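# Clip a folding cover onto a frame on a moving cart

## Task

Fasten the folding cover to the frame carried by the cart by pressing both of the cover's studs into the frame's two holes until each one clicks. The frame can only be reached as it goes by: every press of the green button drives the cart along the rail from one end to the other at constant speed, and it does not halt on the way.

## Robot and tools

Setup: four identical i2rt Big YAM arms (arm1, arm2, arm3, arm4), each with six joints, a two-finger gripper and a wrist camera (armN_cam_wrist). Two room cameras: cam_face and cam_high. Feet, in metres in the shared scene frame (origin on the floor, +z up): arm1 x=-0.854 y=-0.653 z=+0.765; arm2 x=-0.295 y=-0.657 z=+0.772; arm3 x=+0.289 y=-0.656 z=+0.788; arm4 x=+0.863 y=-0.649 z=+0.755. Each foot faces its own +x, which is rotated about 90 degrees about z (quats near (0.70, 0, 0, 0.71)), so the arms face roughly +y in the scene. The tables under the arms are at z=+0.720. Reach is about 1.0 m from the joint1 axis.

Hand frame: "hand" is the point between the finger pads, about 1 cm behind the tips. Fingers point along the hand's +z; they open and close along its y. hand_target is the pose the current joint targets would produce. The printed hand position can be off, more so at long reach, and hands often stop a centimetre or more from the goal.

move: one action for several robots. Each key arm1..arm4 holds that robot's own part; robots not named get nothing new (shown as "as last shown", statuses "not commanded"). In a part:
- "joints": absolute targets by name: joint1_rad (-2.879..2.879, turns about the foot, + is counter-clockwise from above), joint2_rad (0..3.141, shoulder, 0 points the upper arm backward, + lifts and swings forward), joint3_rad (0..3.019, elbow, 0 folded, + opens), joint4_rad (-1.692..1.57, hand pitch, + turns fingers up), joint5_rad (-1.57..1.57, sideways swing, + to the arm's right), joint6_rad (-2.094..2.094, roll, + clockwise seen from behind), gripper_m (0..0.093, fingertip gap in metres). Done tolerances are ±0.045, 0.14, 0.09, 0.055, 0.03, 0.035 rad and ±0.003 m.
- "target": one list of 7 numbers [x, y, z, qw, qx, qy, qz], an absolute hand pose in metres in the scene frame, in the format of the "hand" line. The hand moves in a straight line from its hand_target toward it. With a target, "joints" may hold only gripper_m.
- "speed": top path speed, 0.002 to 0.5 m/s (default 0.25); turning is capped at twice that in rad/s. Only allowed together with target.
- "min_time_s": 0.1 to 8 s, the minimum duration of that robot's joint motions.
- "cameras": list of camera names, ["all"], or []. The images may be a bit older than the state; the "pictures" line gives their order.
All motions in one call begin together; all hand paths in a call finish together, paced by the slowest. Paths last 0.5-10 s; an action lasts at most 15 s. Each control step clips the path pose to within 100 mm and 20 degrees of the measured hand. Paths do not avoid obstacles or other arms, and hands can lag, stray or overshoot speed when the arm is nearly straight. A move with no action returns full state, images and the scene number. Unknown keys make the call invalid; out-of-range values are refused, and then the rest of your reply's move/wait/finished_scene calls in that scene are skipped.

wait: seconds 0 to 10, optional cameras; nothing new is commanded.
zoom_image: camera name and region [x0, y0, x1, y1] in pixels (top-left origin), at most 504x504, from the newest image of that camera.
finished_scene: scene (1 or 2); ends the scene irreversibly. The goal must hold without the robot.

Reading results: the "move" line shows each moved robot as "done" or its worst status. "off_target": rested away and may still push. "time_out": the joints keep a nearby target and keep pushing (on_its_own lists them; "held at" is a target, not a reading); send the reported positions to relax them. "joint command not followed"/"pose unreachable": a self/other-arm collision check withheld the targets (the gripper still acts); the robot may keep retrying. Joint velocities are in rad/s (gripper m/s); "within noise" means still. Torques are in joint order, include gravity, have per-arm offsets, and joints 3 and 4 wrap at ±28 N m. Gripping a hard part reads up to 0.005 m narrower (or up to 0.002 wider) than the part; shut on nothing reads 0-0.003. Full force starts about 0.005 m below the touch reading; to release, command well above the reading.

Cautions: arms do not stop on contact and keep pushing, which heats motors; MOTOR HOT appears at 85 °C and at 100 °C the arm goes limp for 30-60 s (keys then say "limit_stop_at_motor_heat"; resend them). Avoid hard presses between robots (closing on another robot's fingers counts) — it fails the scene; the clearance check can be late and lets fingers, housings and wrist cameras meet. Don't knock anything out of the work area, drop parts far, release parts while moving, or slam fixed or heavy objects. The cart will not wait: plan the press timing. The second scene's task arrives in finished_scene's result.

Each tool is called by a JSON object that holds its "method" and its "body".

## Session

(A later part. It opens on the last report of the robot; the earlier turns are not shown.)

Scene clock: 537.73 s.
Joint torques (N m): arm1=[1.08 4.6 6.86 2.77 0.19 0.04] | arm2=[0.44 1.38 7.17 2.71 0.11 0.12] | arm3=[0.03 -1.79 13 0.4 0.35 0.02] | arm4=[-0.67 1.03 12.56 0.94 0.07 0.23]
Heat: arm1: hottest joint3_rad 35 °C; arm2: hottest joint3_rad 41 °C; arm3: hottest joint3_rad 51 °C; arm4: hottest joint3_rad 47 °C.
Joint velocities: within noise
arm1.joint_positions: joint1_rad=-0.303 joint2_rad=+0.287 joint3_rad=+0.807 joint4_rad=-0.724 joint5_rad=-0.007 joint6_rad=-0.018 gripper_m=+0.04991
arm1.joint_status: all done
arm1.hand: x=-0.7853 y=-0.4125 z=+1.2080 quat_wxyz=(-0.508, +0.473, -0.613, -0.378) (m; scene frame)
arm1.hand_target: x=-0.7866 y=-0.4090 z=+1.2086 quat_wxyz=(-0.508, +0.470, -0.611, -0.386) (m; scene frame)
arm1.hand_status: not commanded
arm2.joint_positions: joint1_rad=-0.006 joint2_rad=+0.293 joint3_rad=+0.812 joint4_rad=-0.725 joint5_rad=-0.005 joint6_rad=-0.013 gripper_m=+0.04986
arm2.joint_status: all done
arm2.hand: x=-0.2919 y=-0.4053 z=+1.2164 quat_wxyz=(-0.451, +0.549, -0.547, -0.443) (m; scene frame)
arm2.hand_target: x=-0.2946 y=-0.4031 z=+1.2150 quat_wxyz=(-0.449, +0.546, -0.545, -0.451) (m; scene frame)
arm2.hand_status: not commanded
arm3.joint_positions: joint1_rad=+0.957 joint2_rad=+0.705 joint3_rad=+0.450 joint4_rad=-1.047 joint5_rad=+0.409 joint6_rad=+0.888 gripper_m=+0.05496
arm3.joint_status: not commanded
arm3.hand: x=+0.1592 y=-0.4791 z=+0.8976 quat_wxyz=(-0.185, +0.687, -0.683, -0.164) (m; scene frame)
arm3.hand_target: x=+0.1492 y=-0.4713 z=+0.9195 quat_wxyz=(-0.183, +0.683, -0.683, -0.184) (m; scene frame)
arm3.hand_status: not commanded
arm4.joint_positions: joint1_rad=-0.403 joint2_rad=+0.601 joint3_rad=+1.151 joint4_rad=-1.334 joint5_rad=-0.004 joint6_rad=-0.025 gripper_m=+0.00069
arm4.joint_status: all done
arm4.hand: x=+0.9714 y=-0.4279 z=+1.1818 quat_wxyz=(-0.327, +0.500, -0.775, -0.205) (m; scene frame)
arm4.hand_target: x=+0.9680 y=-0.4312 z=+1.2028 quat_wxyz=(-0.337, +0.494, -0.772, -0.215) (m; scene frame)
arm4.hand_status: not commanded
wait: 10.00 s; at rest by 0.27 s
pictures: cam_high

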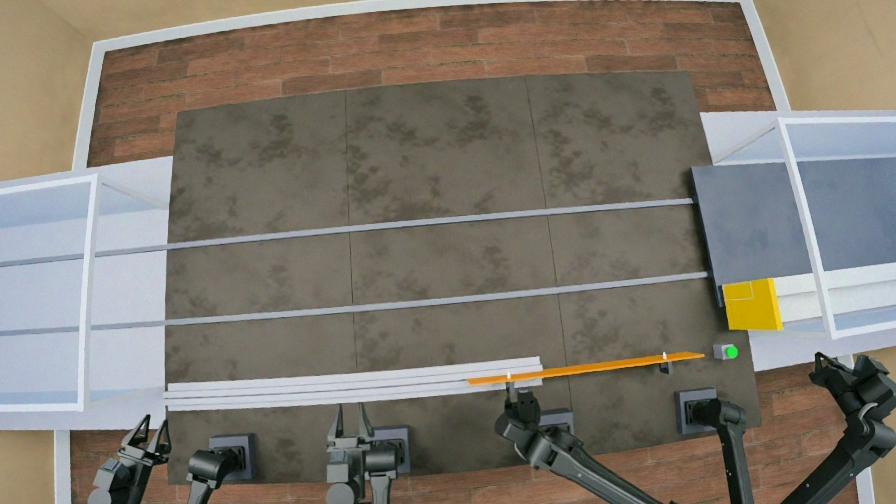

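{"method": "wait", "body": {"seconds": 10}}

{"method": "move", "body": {"arm4": {"target": [1.008, -0.445, 0.86, -0.183, 0.683, -0.683, -0.183], "speed": 0.25, "joints": {"gripper_m": 0.0}}}}

{"method": "wait", "body": {"seconds": 5, "cameras": ["cam_high"]}}

{"method": "wait", "body": {"seconds": 2, "cameras": ["cam_high"]}}

Scene clock: 548.30 s.
Joint torques (N m): arm1=[1.08 4.72 6.86 2.77 0.19 0.04] | arm2=[1.14 1.96 7.12 2.8 0.13 0.15] | arm3=[0.09 -1.73 13.01 0.39 0.35 0.02] | arm4=[-0.15 1.49 12.41 0.77 0.04 0.29]
Heat: arm1: hottest joint3_rad 35 °C; arm2: hottest joint3_rad 40 °C; arm3: hottest joint3_rad 52 °C; arm4: hottest joint3_rad 47 °C.
Joint velocities: within noise
arm1.joint_positions: joint1_rad=-0.303 joint2_rad=+0.287 joint3_rad=+0.807 joint4_rad=-0.724 joint5_rad=-0.007 joint6_rad=-0.018 gripper_m=+0.04991
arm1.joint_status: all done
arm1.hand: x=-0.7853 y=-0.4125 z=+1.2080 quat_wxyz=(-0.508, +0.473, -0.613, -0.378) (m; scene frame)
arm1.hand_target: x=-0.7866 y=-0.4090 z=+1.2086 quat_wxyz=(-0.508, +0.470, -0.611, -0.386) (m; scene frame)
arm1.hand_status: not commanded
arm2.joint_positions: joint1_rad=-0.006 joint2_rad=+0.293 joint3_rad=+0.812 joint4_rad=-0.725 joint5_rad=-0.005 joint6_rad=-0.013 gripper_m=+0.04986
arm2.joint_status: all done
arm2.hand: x=-0.2919 y=-0.4053 z=+1.2164 quat_wxyz=(-0.451, +0.549, -0.547, -0.443) (m; scene frame)
arm2.hand_target: x=-0.2946 y=-0.4031 z=+1.2150 quat_wxyz=(-0.449, +0.546, -0.545, -0.451) (m; scene frame)
arm2.hand_status: not commanded
arm3.joint_positions: joint1_rad=+0.957 joint2_rad=+0.705 joint3_rad=+0.450 joint4_rad=-1.047 joint5_rad=+0.409 joint6_rad=+0.888 gripper_m=+0.05496
arm3.joint_status: not commanded
arm3.hand: x=+0.1592 y=-0.4791 z=+0.8976 quat_wxyz=(-0.185, +0.687, -0.683, -0.164) (m; scene frame)
arm3.hand_target: x=+0.1492 y=-0.4713 z=+0.9195 quat_wxyz=(-0.183, +0.683, -0.683, -0.184) (m; scene frame)
arm3.hand_status: not commanded
arm4.joint_positions: joint1_rad=-0.403 joint2_rad=+0.601 joint3_rad=+1.151 joint4_rad=-1.334 joint5_rad=-0.004 joint6_rad=-0.025 gripper_m=+0.00069
arm4.joint_status: all done
arm4.hand: x=+0.9714 y=-0.4279 z=+1.1818 quat_wxyz=(-0.327, +0.500, -0.775, -0.205) (m; scene frame)
arm4.hand_target: x=+0.9680 y=-0.4312 z=+1.2028 quat_wxyz=(-0.337, +0.494, -0.772, -0.215) (m; scene frame)
arm4.hand_status: not commanded
wait: 10.00 s; at rest from the start
pictures: none

Scene clock: 550.57 s.
Joint torques (N m): arm1=[1.14 4.66 6.86 2.77 0.19 0.04] | arm2=[1.03 1.55 7.1 2.71 0.14 0.1] | arm3=[0.03 -1.79 13.01 0.4 0.35 0.02] | arm4=[-2.49 -1.49 8.34 1.66 -0.67 -0.16]
Heat: arm1: hottest joint3_rad 35 °C; arm2: hottest joint3_rad 40 °C; arm3: hottest joint3_rad 52 °C; arm4: hottest joint3_rad 47 °C.
move: arm4 off_target
Joint velocities: within noise
arm1, arm2, arm3: as last shown
arm4.joint_positions: joint1_rad=-0.829 joint2_rad=+0.783 joint3_rad=+0.462 joint4_rad=-0.929 joint5_rad=-0.388 joint6_rad=-0.786 gripper_m=+0.00069
arm4.joint_status: all done
arm4.hand: x=+1.0039 y=-0.4475 z=+0.8586 quat_wxyz=(-0.167, +0.675, -0.694, -0.186) (m; scene frame)
arm4.hand_target: x=+1.0079 y=-0.4465 z=+0.8591 quat_wxyz=(-0.179, +0.678, -0.688, -0.185) (m; scene frame)
arm4.hand_status: off_target (0.005 m and 2.4 deg from the pose sent, 0.324 m and 28.9 deg at the start)
pictures: none

Scene clock: 555.57 s.
Joint torques (N m): arm1=[1.08 4.66 6.84 2.77 0.19 0.04] | arm2=[1.08 1.85 7.15 2.7 0.13 0.13] | arm3=[-0.03 -1.67 13.01 0.42 0.36 0.02] | arm4=[-2.73 -1.26 8.25 1.54 -0.62 -0.06]
Heat: arm1: hottest joint3_rad 35 °C; arm2: hottest joint3_rad 40 °C; arm3: hottest joint3_rad 52 °C; arm4: hottest joint3_rad 47 °C.
Joint velocities: within noise
arm1.joint_positions: joint1_rad=-0.303 joint2_rad=+0.287 joint3_rad=+0.807 joint4_rad=-0.724 joint5_rad=-0.007 joint6_rad=-0.018 gripper_m=+0.04991
arm1.joint_status: not commanded
arm1.hand: x=-0.7853 y=-0.4125 z=+1.2080 quat_wxyz=(-0.508, +0.473, -0.613, -0.378) (m; scene frame)
arm1.hand_target: x=-0.7866 y=-0.4090 z=+1.2086 quat_wxyz=(-0.508, +0.470, -0.611, -0.386) (m; scene frame)
arm1.hand_status: not commanded
arm2.joint_positions: joint1_rad=-0.006 joint2_rad=+0.293 joint3_rad=+0.812 joint4_rad=-0.725 joint5_rad=-0.005 joint6_rad=-0.013 gripper_m=+0.04986
arm2.joint_status: not commanded
arm2.hand: x=-0.2919 y=-0.4053 z=+1.2164 quat_wxyz=(-0.451, +0.549, -0.547, -0.443) (m; scene frame)
arm2.hand_target: x=-0.2946 y=-0.4031 z=+1.2150 quat_wxyz=(-0.449, +0.546, -0.545, -0.451) (m; scene frame)
arm2.hand_status: not commanded
arm3.joint_positions: joint1_rad=+0.957 joint2_rad=+0.705 joint3_rad=+0.450 joint4_rad=-1.047 joint5_rad=+0.409 joint6_rad=+0.888 gripper_m=+0.05496
arm3.joint_status: not commanded
arm3.hand: x=+0.1592 y=-0.4791 z=+0.8976 quat_wxyz=(-0.185, +0.687, -0.683, -0.164) (m; scene frame)
arm3.hand_target: x=+0.1492 y=-0.4713 z=+0.9195 quat_wxyz=(-0.183, +0.683, -0.683, -0.184) (m; scene frame)
arm3.hand_status: not commanded
arm4.joint_positions: joint1_rad=-0.829 joint2_rad=+0.783 joint3_rad=+0.462 joint4_rad=-0.929 joint5_rad=-0.388 joint6_rad=-0.786 gripper_m=+0.00069
arm4.joint_status: all done
arm4.hand: x=+1.0039 y=-0.4475 z=+0.8586 quat_wxyz=(-0.167, +0.675, -0.694, -0.186) (m; scene frame)
arm4.hand_target: x=+1.0079 y=-0.4465 z=+0.8591 quat_wxyz=(-0.179, +0.678, -0.688, -0.185) (m; scene frame)
arm4.hand_status: off_target (0.005 m and 2.4 deg from the pose sent, 0.324 m and 28.9 deg at the start)
wait: 5.00 s; at rest by 0.27 s
pictures: cam_high

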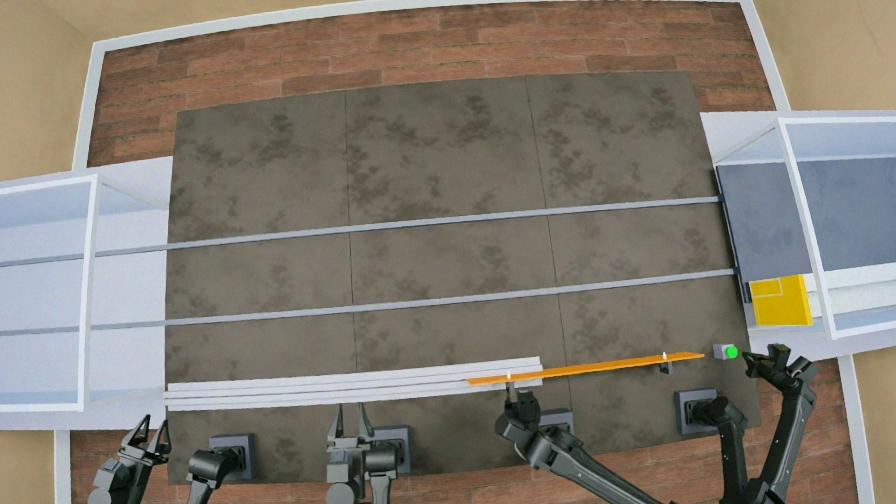

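Scene clock: 557.57 s.
Joint torques (N m): arm1=[1.08 4.66 6.87 2.76 0.19 0.04] | arm2=[1.44 1.38 7.16 2.63 0.13 0.14] | arm3=[0.03 -1.79 13 0.42 0.35 0.03] | arm4=[-2.43 -1.26 8.21 1.74 -0.61 -0.11]
Heat: arm1: hottest joint3_rad 35 °C; arm2: hottest joint3_rad 40 °C; arm3: hottest joint3_rad 52 °C; arm4: hottest joint3_rad 47 °C.
Joint velocities: within noise
arm1.joint_positions: joint1_rad=-0.303 joint2_rad=+0.287 joint3_rad=+0.807 joint4_rad=-0.724 joint5_rad=-0.007 joint6_rad=-0.018 gripper_m=+0.04991
arm1.joint_status: not commanded
arm1.hand: x=-0.7853 y=-0.4125 z=+1.2080 quat_wxyz=(-0.508, +0.473, -0.613, -0.378) (m; scene frame)
arm1.hand_target: x=-0.7866 y=-0.4090 z=+1.2086 quat_wxyz=(-0.508, +0.470, -0.611, -0.386) (m; scene frame)
arm1.hand_status: not commanded
arm2.joint_positions: joint1_rad=-0.006 joint2_rad=+0.293 joint3_rad=+0.812 joint4_rad=-0.725 joint5_rad=-0.005 joint6_rad=-0.013 gripper_m=+0.04986
arm2.joint_status: not commanded
arm2.hand: x=-0.2919 y=-0.4053 z=+1.2164 quat_wxyz=(-0.451, +0.549, -0.547, -0.443) (m; scene frame)
arm2.hand_target: x=-0.2946 y=-0.4031 z=+1.2150 quat_wxyz=(-0.449, +0.546, -0.545, -0.451) (m; scene frame)
arm2.hand_status: not commanded
arm3.joint_positions: joint1_rad=+0.957 joint2_rad=+0.705 joint3_rad=+0.450 joint4_rad=-1.047 joint5_rad=+0.409 joint6_rad=+0.888 gripper_m=+0.05496
arm3.joint_status: not commanded
arm3.hand: x=+0.1592 y=-0.4791 z=+0.8976 quat_wxyz=(-0.185, +0.687, -0.683, -0.164) (m; scene frame)
arm3.hand_target: x=+0.1492 y=-0.4713 z=+0.9195 quat_wxyz=(-0.183, +0.683, -0.683, -0.184) (m; scene frame)
arm3.hand_status: not commanded
arm4.joint_positions: joint1_rad=-0.829 joint2_rad=+0.783 joint3_rad=+0.462 joint4_rad=-0.929 joint5_rad=-0.388 joint6_rad=-0.786 gripper_m=+0.00069
arm4.joint_status: all done
arm4.hand: x=+1.0039 y=-0.4475 z=+0.8586 quat_wxyz=(-0.167, +0.675, -0.694, -0.186) (m; scene frame)
arm4.hand_target: x=+1.0079 y=-0.4465 z=+0.8591 quat_wxyz=(-0.179, +0.678, -0.688, -0.185) (m; scene frame)
arm4.hand_status: off_target (0.005 m and 2.4 deg from the pose sent, 0.324 m and 28.9 deg at the start)
wait: 2.00 s; at rest by 0.27 s
pictures: cam_high

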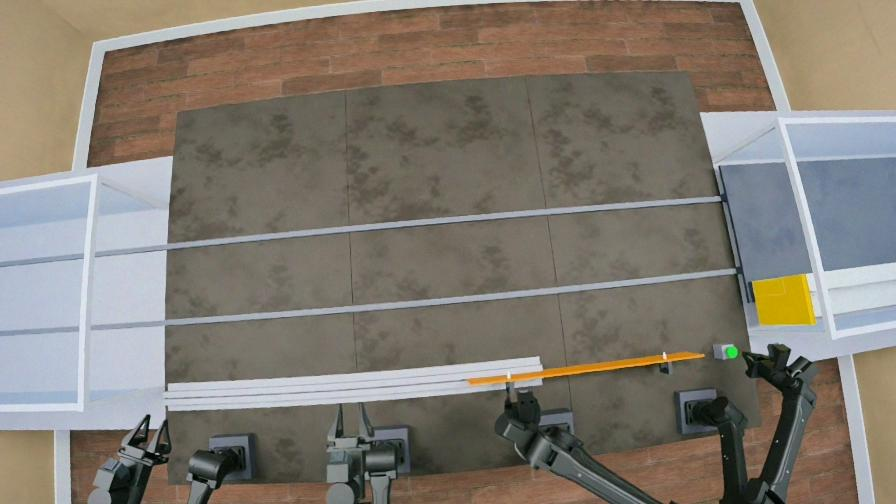

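{"method": "wait", "body": {"seconds": 4, "cameras": ["cam_high"]}}

{"method": "zoom_image", "body": {"camera": "cam_high", "region": [700, 240, 860, 360]}}

{"method": "wait", "body": {"seconds": 3, "cameras": ["cam_high"]}}

{"method": "zoom_image", "body": {"camera": "cam_high", "region": [700, 240, 860, 360]}}

Scene clock: 562.40 s.
Joint torques (N m): arm1=[1.08 4.66 6.87 2.77 0.19 0.04] | arm2=[1.61 1.67 7.15 2.76 0.1 0.13] | arm3=[-0.03 -1.67 13.01 0.4 0.35 0.02] | arm4=[-2.43 -0.73 8.29 1.73 -0.63 -0.12]
Heat: arm1: hottest joint3_rad 35 °C; arm2: hottest joint3_rad 39 °C; arm3: hottest joint3_rad 52 °C; arm4: hottest joint3_rad 47 °C.
Joint velocities: within noise
arm1.joint_positions: joint1_rad=-0.303 joint2_rad=+0.287 joint3_rad=+0.807 joint4_rad=-0.724 joint5_rad=-0.007 joint6_rad=-0.018 gripper_m=+0.04991
arm1.joint_status: not commanded
arm1.hand: x=-0.7853 y=-0.4125 z=+1.2080 quat_wxyz=(-0.508, +0.473, -0.613, -0.378) (m; scene frame)
arm1.hand_target: x=-0.7866 y=-0.4090 z=+1.2086 quat_wxyz=(-0.508, +0.470, -0.611, -0.386) (m; scene frame)
arm1.hand_status: not commanded
arm2.joint_positions: joint1_rad=-0.006 joint2_rad=+0.293 joint3_rad=+0.812 joint4_rad=-0.725 joint5_rad=-0.005 joint6_rad=-0.013 gripper_m=+0.04986
arm2.joint_status: not commanded
arm2.hand: x=-0.2919 y=-0.4053 z=+1.2164 quat_wxyz=(-0.451, +0.549, -0.547, -0.443) (m; scene frame)
arm2.hand_target: x=-0.2946 y=-0.4031 z=+1.2150 quat_wxyz=(-0.449, +0.546, -0.545, -0.451) (m; scene frame)
arm2.hand_status: not commanded
arm3.joint_positions: joint1_rad=+0.957 joint2_rad=+0.705 joint3_rad=+0.450 joint4_rad=-1.047 joint5_rad=+0.409 joint6_rad=+0.888 gripper_m=+0.05496
arm3.joint_status: not commanded
arm3.hand: x=+0.1592 y=-0.4791 z=+0.8976 quat_wxyz=(-0.185, +0.687, -0.683, -0.164) (m; scene frame)
arm3.hand_target: x=+0.1492 y=-0.4713 z=+0.9195 quat_wxyz=(-0.183, +0.683, -0.683, -0.184) (m; scene frame)
arm3.hand_status: not commanded
arm4.joint_positions: joint1_rad=-0.829 joint2_rad=+0.783 joint3_rad=+0.462 joint4_rad=-0.929 joint5_rad=-0.388 joint6_rad=-0.786 gripper_m=+0.00069
arm4.joint_status: all done
arm4.hand: x=+1.0039 y=-0.4475 z=+0.8586 quat_wxyz=(-0.167, +0.675, -0.694, -0.186) (m; scene frame)
arm4.hand_target: x=+1.0079 y=-0.4465 z=+0.8591 quat_wxyz=(-0.179, +0.678, -0.688, -0.185) (m; scene frame)
arm4.hand_status: off_target (0.005 m and 2.4 deg from the pose sent, 0.324 m and 28.9 deg at the start)
wait: 4.00 s; at rest from the start
pictures: cam_high

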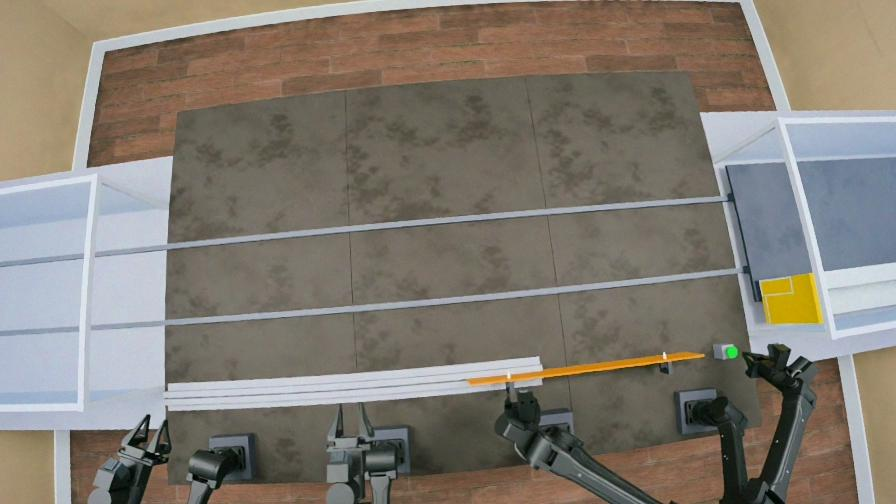

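Scaled by 3.150.

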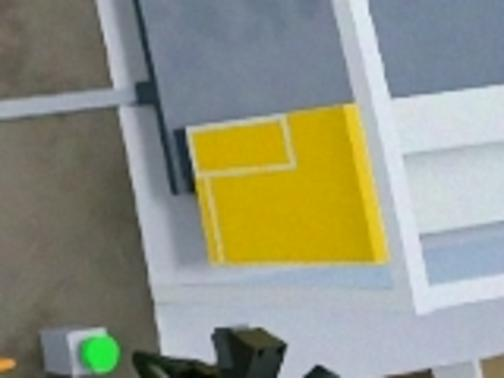

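Scene clock: 565.40 s.
Joint torques (N m): arm1=[1.03 4.72 6.86 2.77 0.19 0.04] | arm2=[1.08 1.32 7.36 2.7 0.12 0.13] | arm3=[0.03 -1.79 13 0.4 0.36 0.02] | arm4=[-2.14 -1.67 8.39 1.87 -0.65 -0.1]
Heat: arm1: hottest joint3_rad 35 °C; arm2: hottest joint3_rad 39 °C; arm3: hottest joint3_rad 52 °C; arm4: hottest joint3_rad 47 °C.
Joint velocities: within noise
arm1.joint_positions: joint1_rad=-0.303 joint2_rad=+0.287 joint3_rad=+0.807 joint4_rad=-0.724 joint5_rad=-0.007 joint6_rad=-0.018 gripper_m=+0.04991
arm1.joint_status: not commanded
arm1.hand: x=-0.7853 y=-0.4125 z=+1.2080 quat_wxyz=(-0.508, +0.473, -0.613, -0.378) (m; scene frame)
arm1.hand_target: x=-0.7866 y=-0.4090 z=+1.2086 quat_wxyz=(-0.508, +0.470, -0.611, -0.386) (m; scene frame)
arm1.hand_status: not commanded
arm2.joint_positions: joint1_rad=-0.006 joint2_rad=+0.293 joint3_rad=+0.812 joint4_rad=-0.725 joint5_rad=-0.005 joint6_rad=-0.013 gripper_m=+0.04986
arm2.joint_status: not commanded
arm2.hand: x=-0.2919 y=-0.4053 z=+1.2164 quat_wxyz=(-0.451, +0.549, -0.547, -0.443) (m; scene frame)
arm2.hand_target: x=-0.2946 y=-0.4031 z=+1.2150 quat_wxyz=(-0.449, +0.546, -0.545, -0.451) (m; scene frame)
arm2.hand_status: not commanded
arm3.joint_positions: joint1_rad=+0.957 joint2_rad=+0.705 joint3_rad=+0.450 joint4_rad=-1.047 joint5_rad=+0.409 joint6_rad=+0.888 gripper_m=+0.05496
arm3.joint_status: not commanded
arm3.hand: x=+0.1592 y=-0.4791 z=+0.8976 quat_wxyz=(-0.185, +0.687, -0.683, -0.164) (m; scene frame)
arm3.hand_target: x=+0.1492 y=-0.4713 z=+0.9195 quat_wxyz=(-0.183, +0.683, -0.683, -0.184) (m; scene frame)
arm3.hand_status: not commanded
arm4.joint_positions: joint1_rad=-0.829 joint2_rad=+0.783 joint3_rad=+0.462 joint4_rad=-0.929 joint5_rad=-0.388 joint6_rad=-0.786 gripper_m=+0.00069
arm4.joint_status: all done
arm4.hand: x=+1.0039 y=-0.4475 z=+0.8586 quat_wxyz=(-0.167, +0.675, -0.694, -0.186) (m; scene frame)
arm4.hand_target: x=+1.0079 y=-0.4465 z=+0.8591 quat_wxyz=(-0.179, +0.678, -0.688, -0.185) (m; scene frame)
arm4.hand_status: off_target (0.005 m and 2.4 deg from the pose sent, 0.324 m and 28.9 deg at the start)
wait: 3.00 s; at rest by 0.27 s
pictures: cam_high

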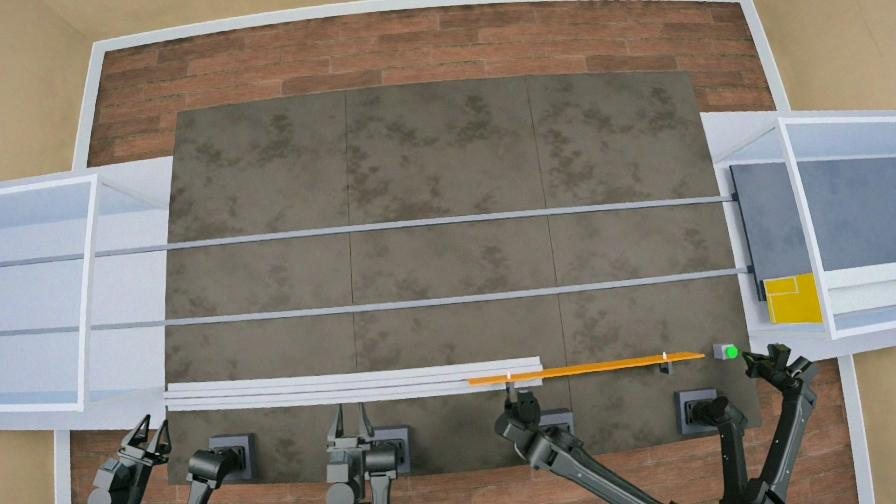

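Scaled by 3.150.

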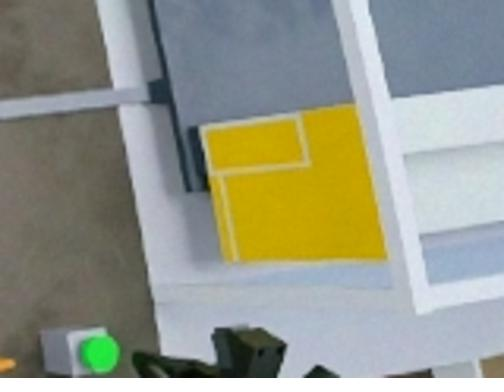

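{"method": "wait", "body": {"seconds": 1, "cameras": ["cam_high"]}}

{"method": "zoom_image", "body": {"camera": "cam_high", "region": [700, 240, 860, 360]}}

{"method": "move", "body": {"arm4": {"target": [1.008, -0.443, 0.772, -0.183, 0.683, -0.683, -0.183], "speed": 0.12}, "cameras": ["cam_high"]}}

{"method": "zoom_image", "body": {"camera": "cam_high", "region": [700, 240, 860, 360]}}

{"method": "move", "body": {"arm4": {"target": [1.008, -0.447, 0.86, -0.183, 0.683, -0.683, -0.183], "speed": 0.2}}}

{"method": "wait", "body": {"seconds": 2, "cameras": ["cam_high"]}}

{"method": "zoom_image", "body": {"camera": "cam_high", "region": [700, 240, 860, 360]}}

Scene clock: 567.40 s.
Joint torques (N m): arm1=[1.08 4.66 6.87 2.78 0.19 0.04] | arm2=[1.14 1.03 7.17 2.88 0.11 0.13] | arm3=[-0.03 -1.79 13.04 0.43 0.35 0.02] | arm4=[-2.43 -1.9 8.35 1.68 -0.65 -0.12]
Heat: arm1: hottest joint3_rad 35 °C; arm2: hottest joint3_rad 39 °C; arm3: hottest joint3_rad 53 °C; arm4: hottest joint3_rad 47 °C.
Joint velocities: within noise
arm1.joint_positions: joint1_rad=-0.303 joint2_rad=+0.287 joint3_rad=+0.807 joint4_rad=-0.724 joint5_rad=-0.007 joint6_rad=-0.018 gripper_m=+0.04991
arm1.joint_status: not commanded
arm1.hand: x=-0.7853 y=-0.4125 z=+1.2080 quat_wxyz=(-0.508, +0.473, -0.613, -0.378) (m; scene frame)
arm1.hand_target: x=-0.7866 y=-0.4090 z=+1.2086 quat_wxyz=(-0.508, +0.470, -0.611, -0.386) (m; scene frame)
arm1.hand_status: not commanded
arm2.joint_positions: joint1_rad=-0.006 joint2_rad=+0.293 joint3_rad=+0.812 joint4_rad=-0.725 joint5_rad=-0.005 joint6_rad=-0.013 gripper_m=+0.04986
arm2.joint_status: not commanded
arm2.hand: x=-0.2919 y=-0.4053 z=+1.2164 quat_wxyz=(-0.451, +0.549, -0.547, -0.443) (m; scene frame)
arm2.hand_target: x=-0.2946 y=-0.4031 z=+1.2150 quat_wxyz=(-0.449, +0.546, -0.545, -0.451) (m; scene frame)
arm2.hand_status: not commanded
arm3.joint_positions: joint1_rad=+0.957 joint2_rad=+0.705 joint3_rad=+0.450 joint4_rad=-1.047 joint5_rad=+0.409 joint6_rad=+0.888 gripper_m=+0.05496
arm3.joint_status: not commanded
arm3.hand: x=+0.1592 y=-0.4791 z=+0.8976 quat_wxyz=(-0.185, +0.687, -0.683, -0.164) (m; scene frame)
arm3.hand_target: x=+0.1492 y=-0.4713 z=+0.9195 quat_wxyz=(-0.183, +0.683, -0.683, -0.184) (m; scene frame)
arm3.hand_status: not commanded
arm4.joint_positions: joint1_rad=-0.829 joint2_rad=+0.783 joint3_rad=+0.462 joint4_rad=-0.929 joint5_rad=-0.388 joint6_rad=-0.786 gripper_m=+0.00069
arm4.joint_status: all done
arm4.hand: x=+1.0039 y=-0.4475 z=+0.8586 quat_wxyz=(-0.167, +0.675, -0.694, -0.186) (m; scene frame)
arm4.hand_target: x=+1.0079 y=-0.4465 z=+0.8591 quat_wxyz=(-0.179, +0.678, -0.688, -0.185) (m; scene frame)
arm4.hand_status: off_target (0.005 m and 2.4 deg from the pose sent, 0.324 m and 28.9 deg at the start)
wait: 1.00 s; at rest from the start
pictures: cam_high

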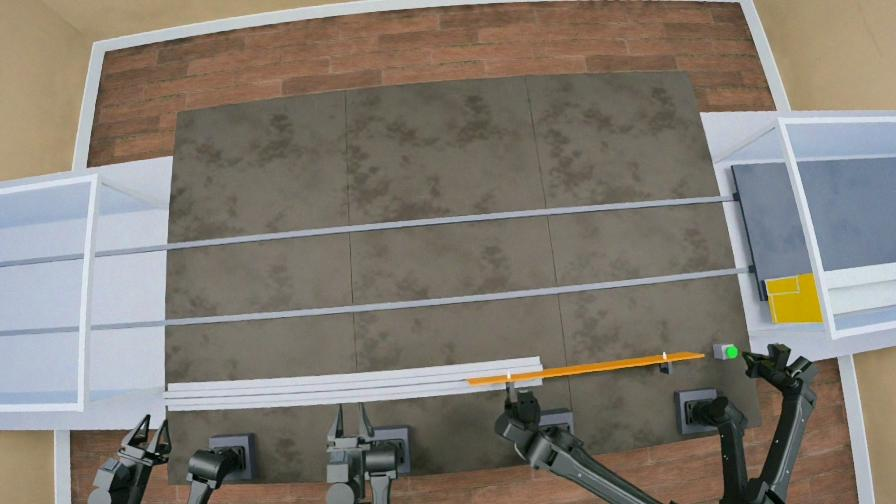

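Scaled by 3.150.

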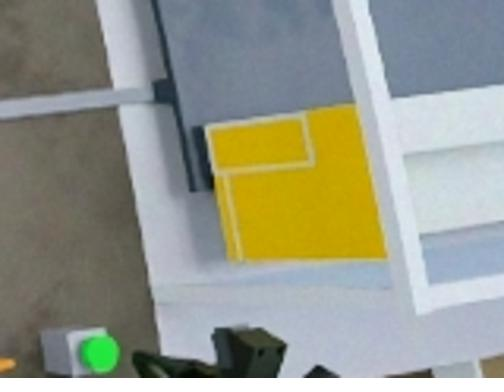

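Scene clock: 568.77 s.
Joint torques (N m): arm1=[1.08 4.66 6.86 2.77 0.19 0.04] | arm2=[1.08 1.79 7.21 2.82 0.13 0.13] | arm3=[0.09 -1.73 13 0.4 0.35 0.02] | arm4=[-0.73 1.32 4.72 1.87 0.23 -0.1]
Heat: arm1: hottest joint3_rad 35 °C; arm2: hottest joint3_rad 39 °C; arm3: hottest joint3_rad 53 °C; arm4: hottest joint3_rad 47 °C.
move: arm4 off_target
Joint velocities: within noise
arm1, arm2, arm3: as last shown
arm4.joint_positions: joint1_rad=-0.822 joint2_rad=+0.921 joint3_rad=+0.326 joint4_rad=-0.561 joint5_rad=-0.412 joint6_rad=-0.789 gripper_m=+0.00068
arm4.joint_status: not commanded
arm4.hand: x=+1.0143 y=-0.4307 z=+0.8017 quat_wxyz=(-0.212, +0.680, -0.675, -0.194) (m; scene frame)
arm4.hand_target: x=+1.0038 y=-0.4431 z=+0.7776 quat_wxyz=(-0.186, +0.686, -0.679, -0.187) (m; scene frame)
arm4.hand_status: off_target (0.033 m and 3.7 deg from the pose sent, 0.087 m and 2.4 deg at the start)
pictures: cam_high

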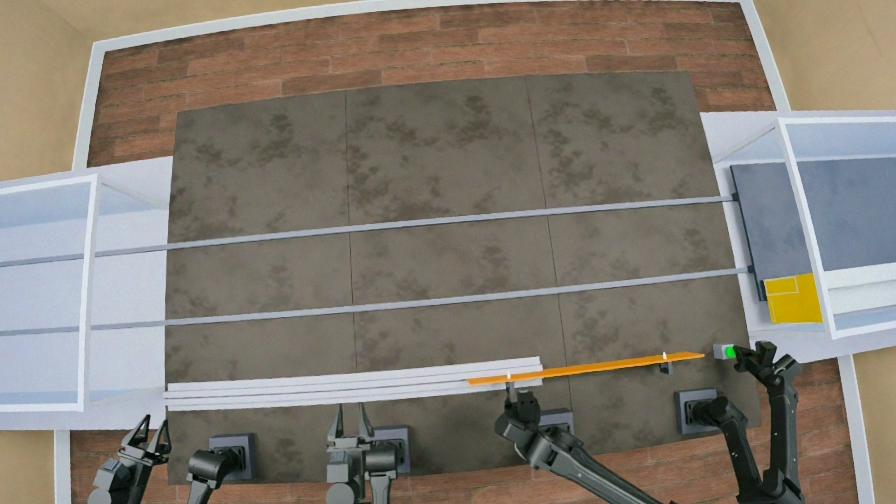

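Scaled by 3.150.

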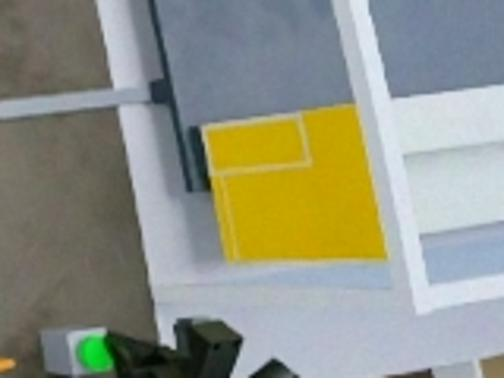

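Scene clock: 569.87 s.
Joint torques (N m): arm1=[1.08 4.66 6.84 2.78 0.19 0.04] | arm2=[1.2 1.67 7.27 2.58 0.13 0.15] | arm3=[-0.03 -1.73 13.01 0.39 0.35 0.02] | arm4=[-2.26 -1.08 12.23 0.09 -0.33 -0.08]
Heat: arm1: hottest joint3_rad 35 °C; arm2: hottest joint3_rad 39 °C; arm3: hottest joint3_rad 53 °C; arm4: hottest joint3_rad 47 °C.
move: arm4 off_target
Joint velocities: within noise
arm1, arm2, arm3: as last shown
arm4.joint_positions: joint1_rad=-0.834 joint2_rad=+0.785 joint3_rad=+0.405 joint4_rad=-0.887 joint5_rad=-0.386 joint6_rad=-0.798 gripper_m=+0.00068
arm4.joint_status: not commanded
arm4.hand: x=+0.9966 y=-0.4552 z=+0.8367 quat_wxyz=(-0.160, +0.678, -0.693, -0.184) (m; scene frame)
arm4.hand_target: x=+1.0097 y=-0.4488 z=+0.8567 quat_wxyz=(-0.180, +0.680, -0.688, -0.179) (m; scene frame)
arm4.hand_status: off_target (0.027 m and 2.9 deg from the pose sent, 0.061 m and 3.7 deg at the start)
pictures: none

Scene clock: 571.87 s.
Joint torques (N m): arm1=[1.03 4.66 6.84 2.77 0.19 0.04] | arm2=[1.08 1.26 7.27 2.7 0.11 0.11] | arm3=[-0.03 -1.73 13.01 0.4 0.35 0.02] | arm4=[-2.78 -1.2 12.23 0.17 -0.31 -0.07]
Heat: arm1: hottest joint3_rad 35 °C; arm2: hottest joint3_rad 39 °C; arm3: hottest joint3_rad 53 °C; arm4: hottest joint3_rad 47 °C.
Joint velocities: within noise
arm1.joint_positions: joint1_rad=-0.303 joint2_rad=+0.287 joint3_rad=+0.807 joint4_rad=-0.724 joint5_rad=-0.007 joint6_rad=-0.018 gripper_m=+0.04991
arm1.joint_status: not commanded
arm1.hand: x=-0.7853 y=-0.4125 z=+1.2080 quat_wxyz=(-0.508, +0.473, -0.613, -0.378) (m; scene frame)
arm1.hand_target: x=-0.7866 y=-0.4090 z=+1.2086 quat_wxyz=(-0.508, +0.470, -0.611, -0.386) (m; scene frame)
arm1.hand_status: not commanded
arm2.joint_positions: joint1_rad=-0.006 joint2_rad=+0.293 joint3_rad=+0.812 joint4_rad=-0.725 joint5_rad=-0.005 joint6_rad=-0.013 gripper_m=+0.04986
arm2.joint_status: not commanded
arm2.hand: x=-0.2919 y=-0.4053 z=+1.2164 quat_wxyz=(-0.451, +0.549, -0.547, -0.443) (m; scene frame)
arm2.hand_target: x=-0.2946 y=-0.4031 z=+1.2150 quat_wxyz=(-0.449, +0.546, -0.545, -0.451) (m; scene frame)
arm2.hand_status: not commanded
arm3.joint_positions: joint1_rad=+0.957 joint2_rad=+0.705 joint3_rad=+0.450 joint4_rad=-1.047 joint5_rad=+0.409 joint6_rad=+0.888 gripper_m=+0.05496
arm3.joint_status: not commanded
arm3.hand: x=+0.1592 y=-0.4791 z=+0.8976 quat_wxyz=(-0.185, +0.687, -0.683, -0.164) (m; scene frame)
arm3.hand_target: x=+0.1492 y=-0.4713 z=+0.9195 quat_wxyz=(-0.183, +0.683, -0.683, -0.184) (m; scene frame)
arm3.hand_status: not commanded
arm4.joint_positions: joint1_rad=-0.835 joint2_rad=+0.785 joint3_rad=+0.405 joint4_rad=-0.887 joint5_rad=-0.386 joint6_rad=-0.799 gripper_m=+0.00068
arm4.joint_status: not commanded
arm4.hand: x=+0.9969 y=-0.4554 z=+0.8367 quat_wxyz=(-0.161, +0.678, -0.693, -0.184) (m; scene frame)
arm4.hand_target: x=+1.0099 y=-0.4489 z=+0.8567 quat_wxyz=(-0.180, +0.680, -0.688, -0.179) (m; scene frame)
arm4.hand_status: off_target (0.027 m and 2.9 deg from the pose sent, 0.061 m and 3.7 deg at the start)
wait: 2.00 s; at rest by 0.27 s
pictures: cam_high

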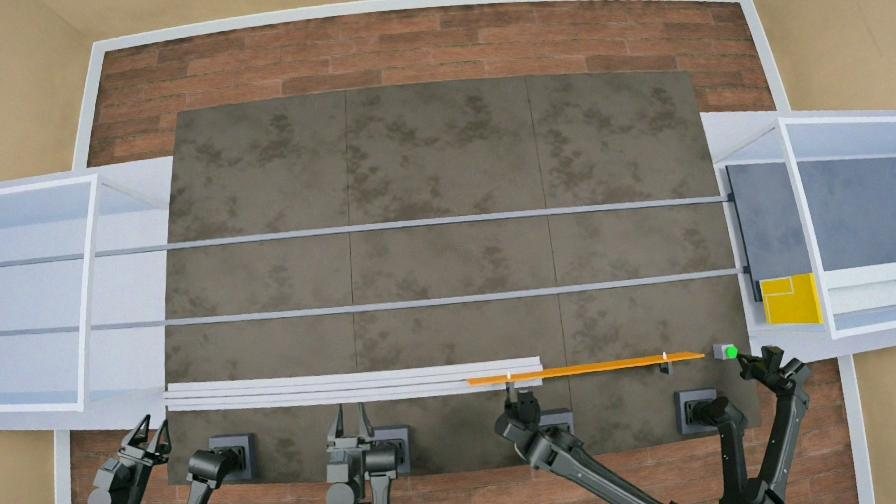

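Scaled by 3.150.

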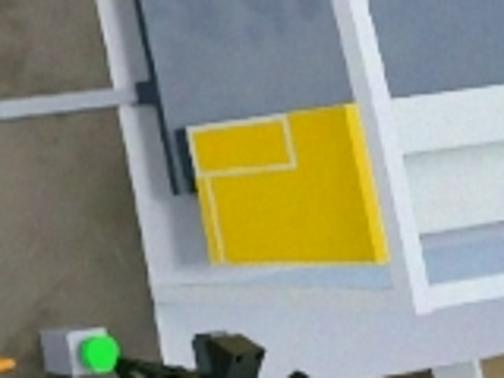

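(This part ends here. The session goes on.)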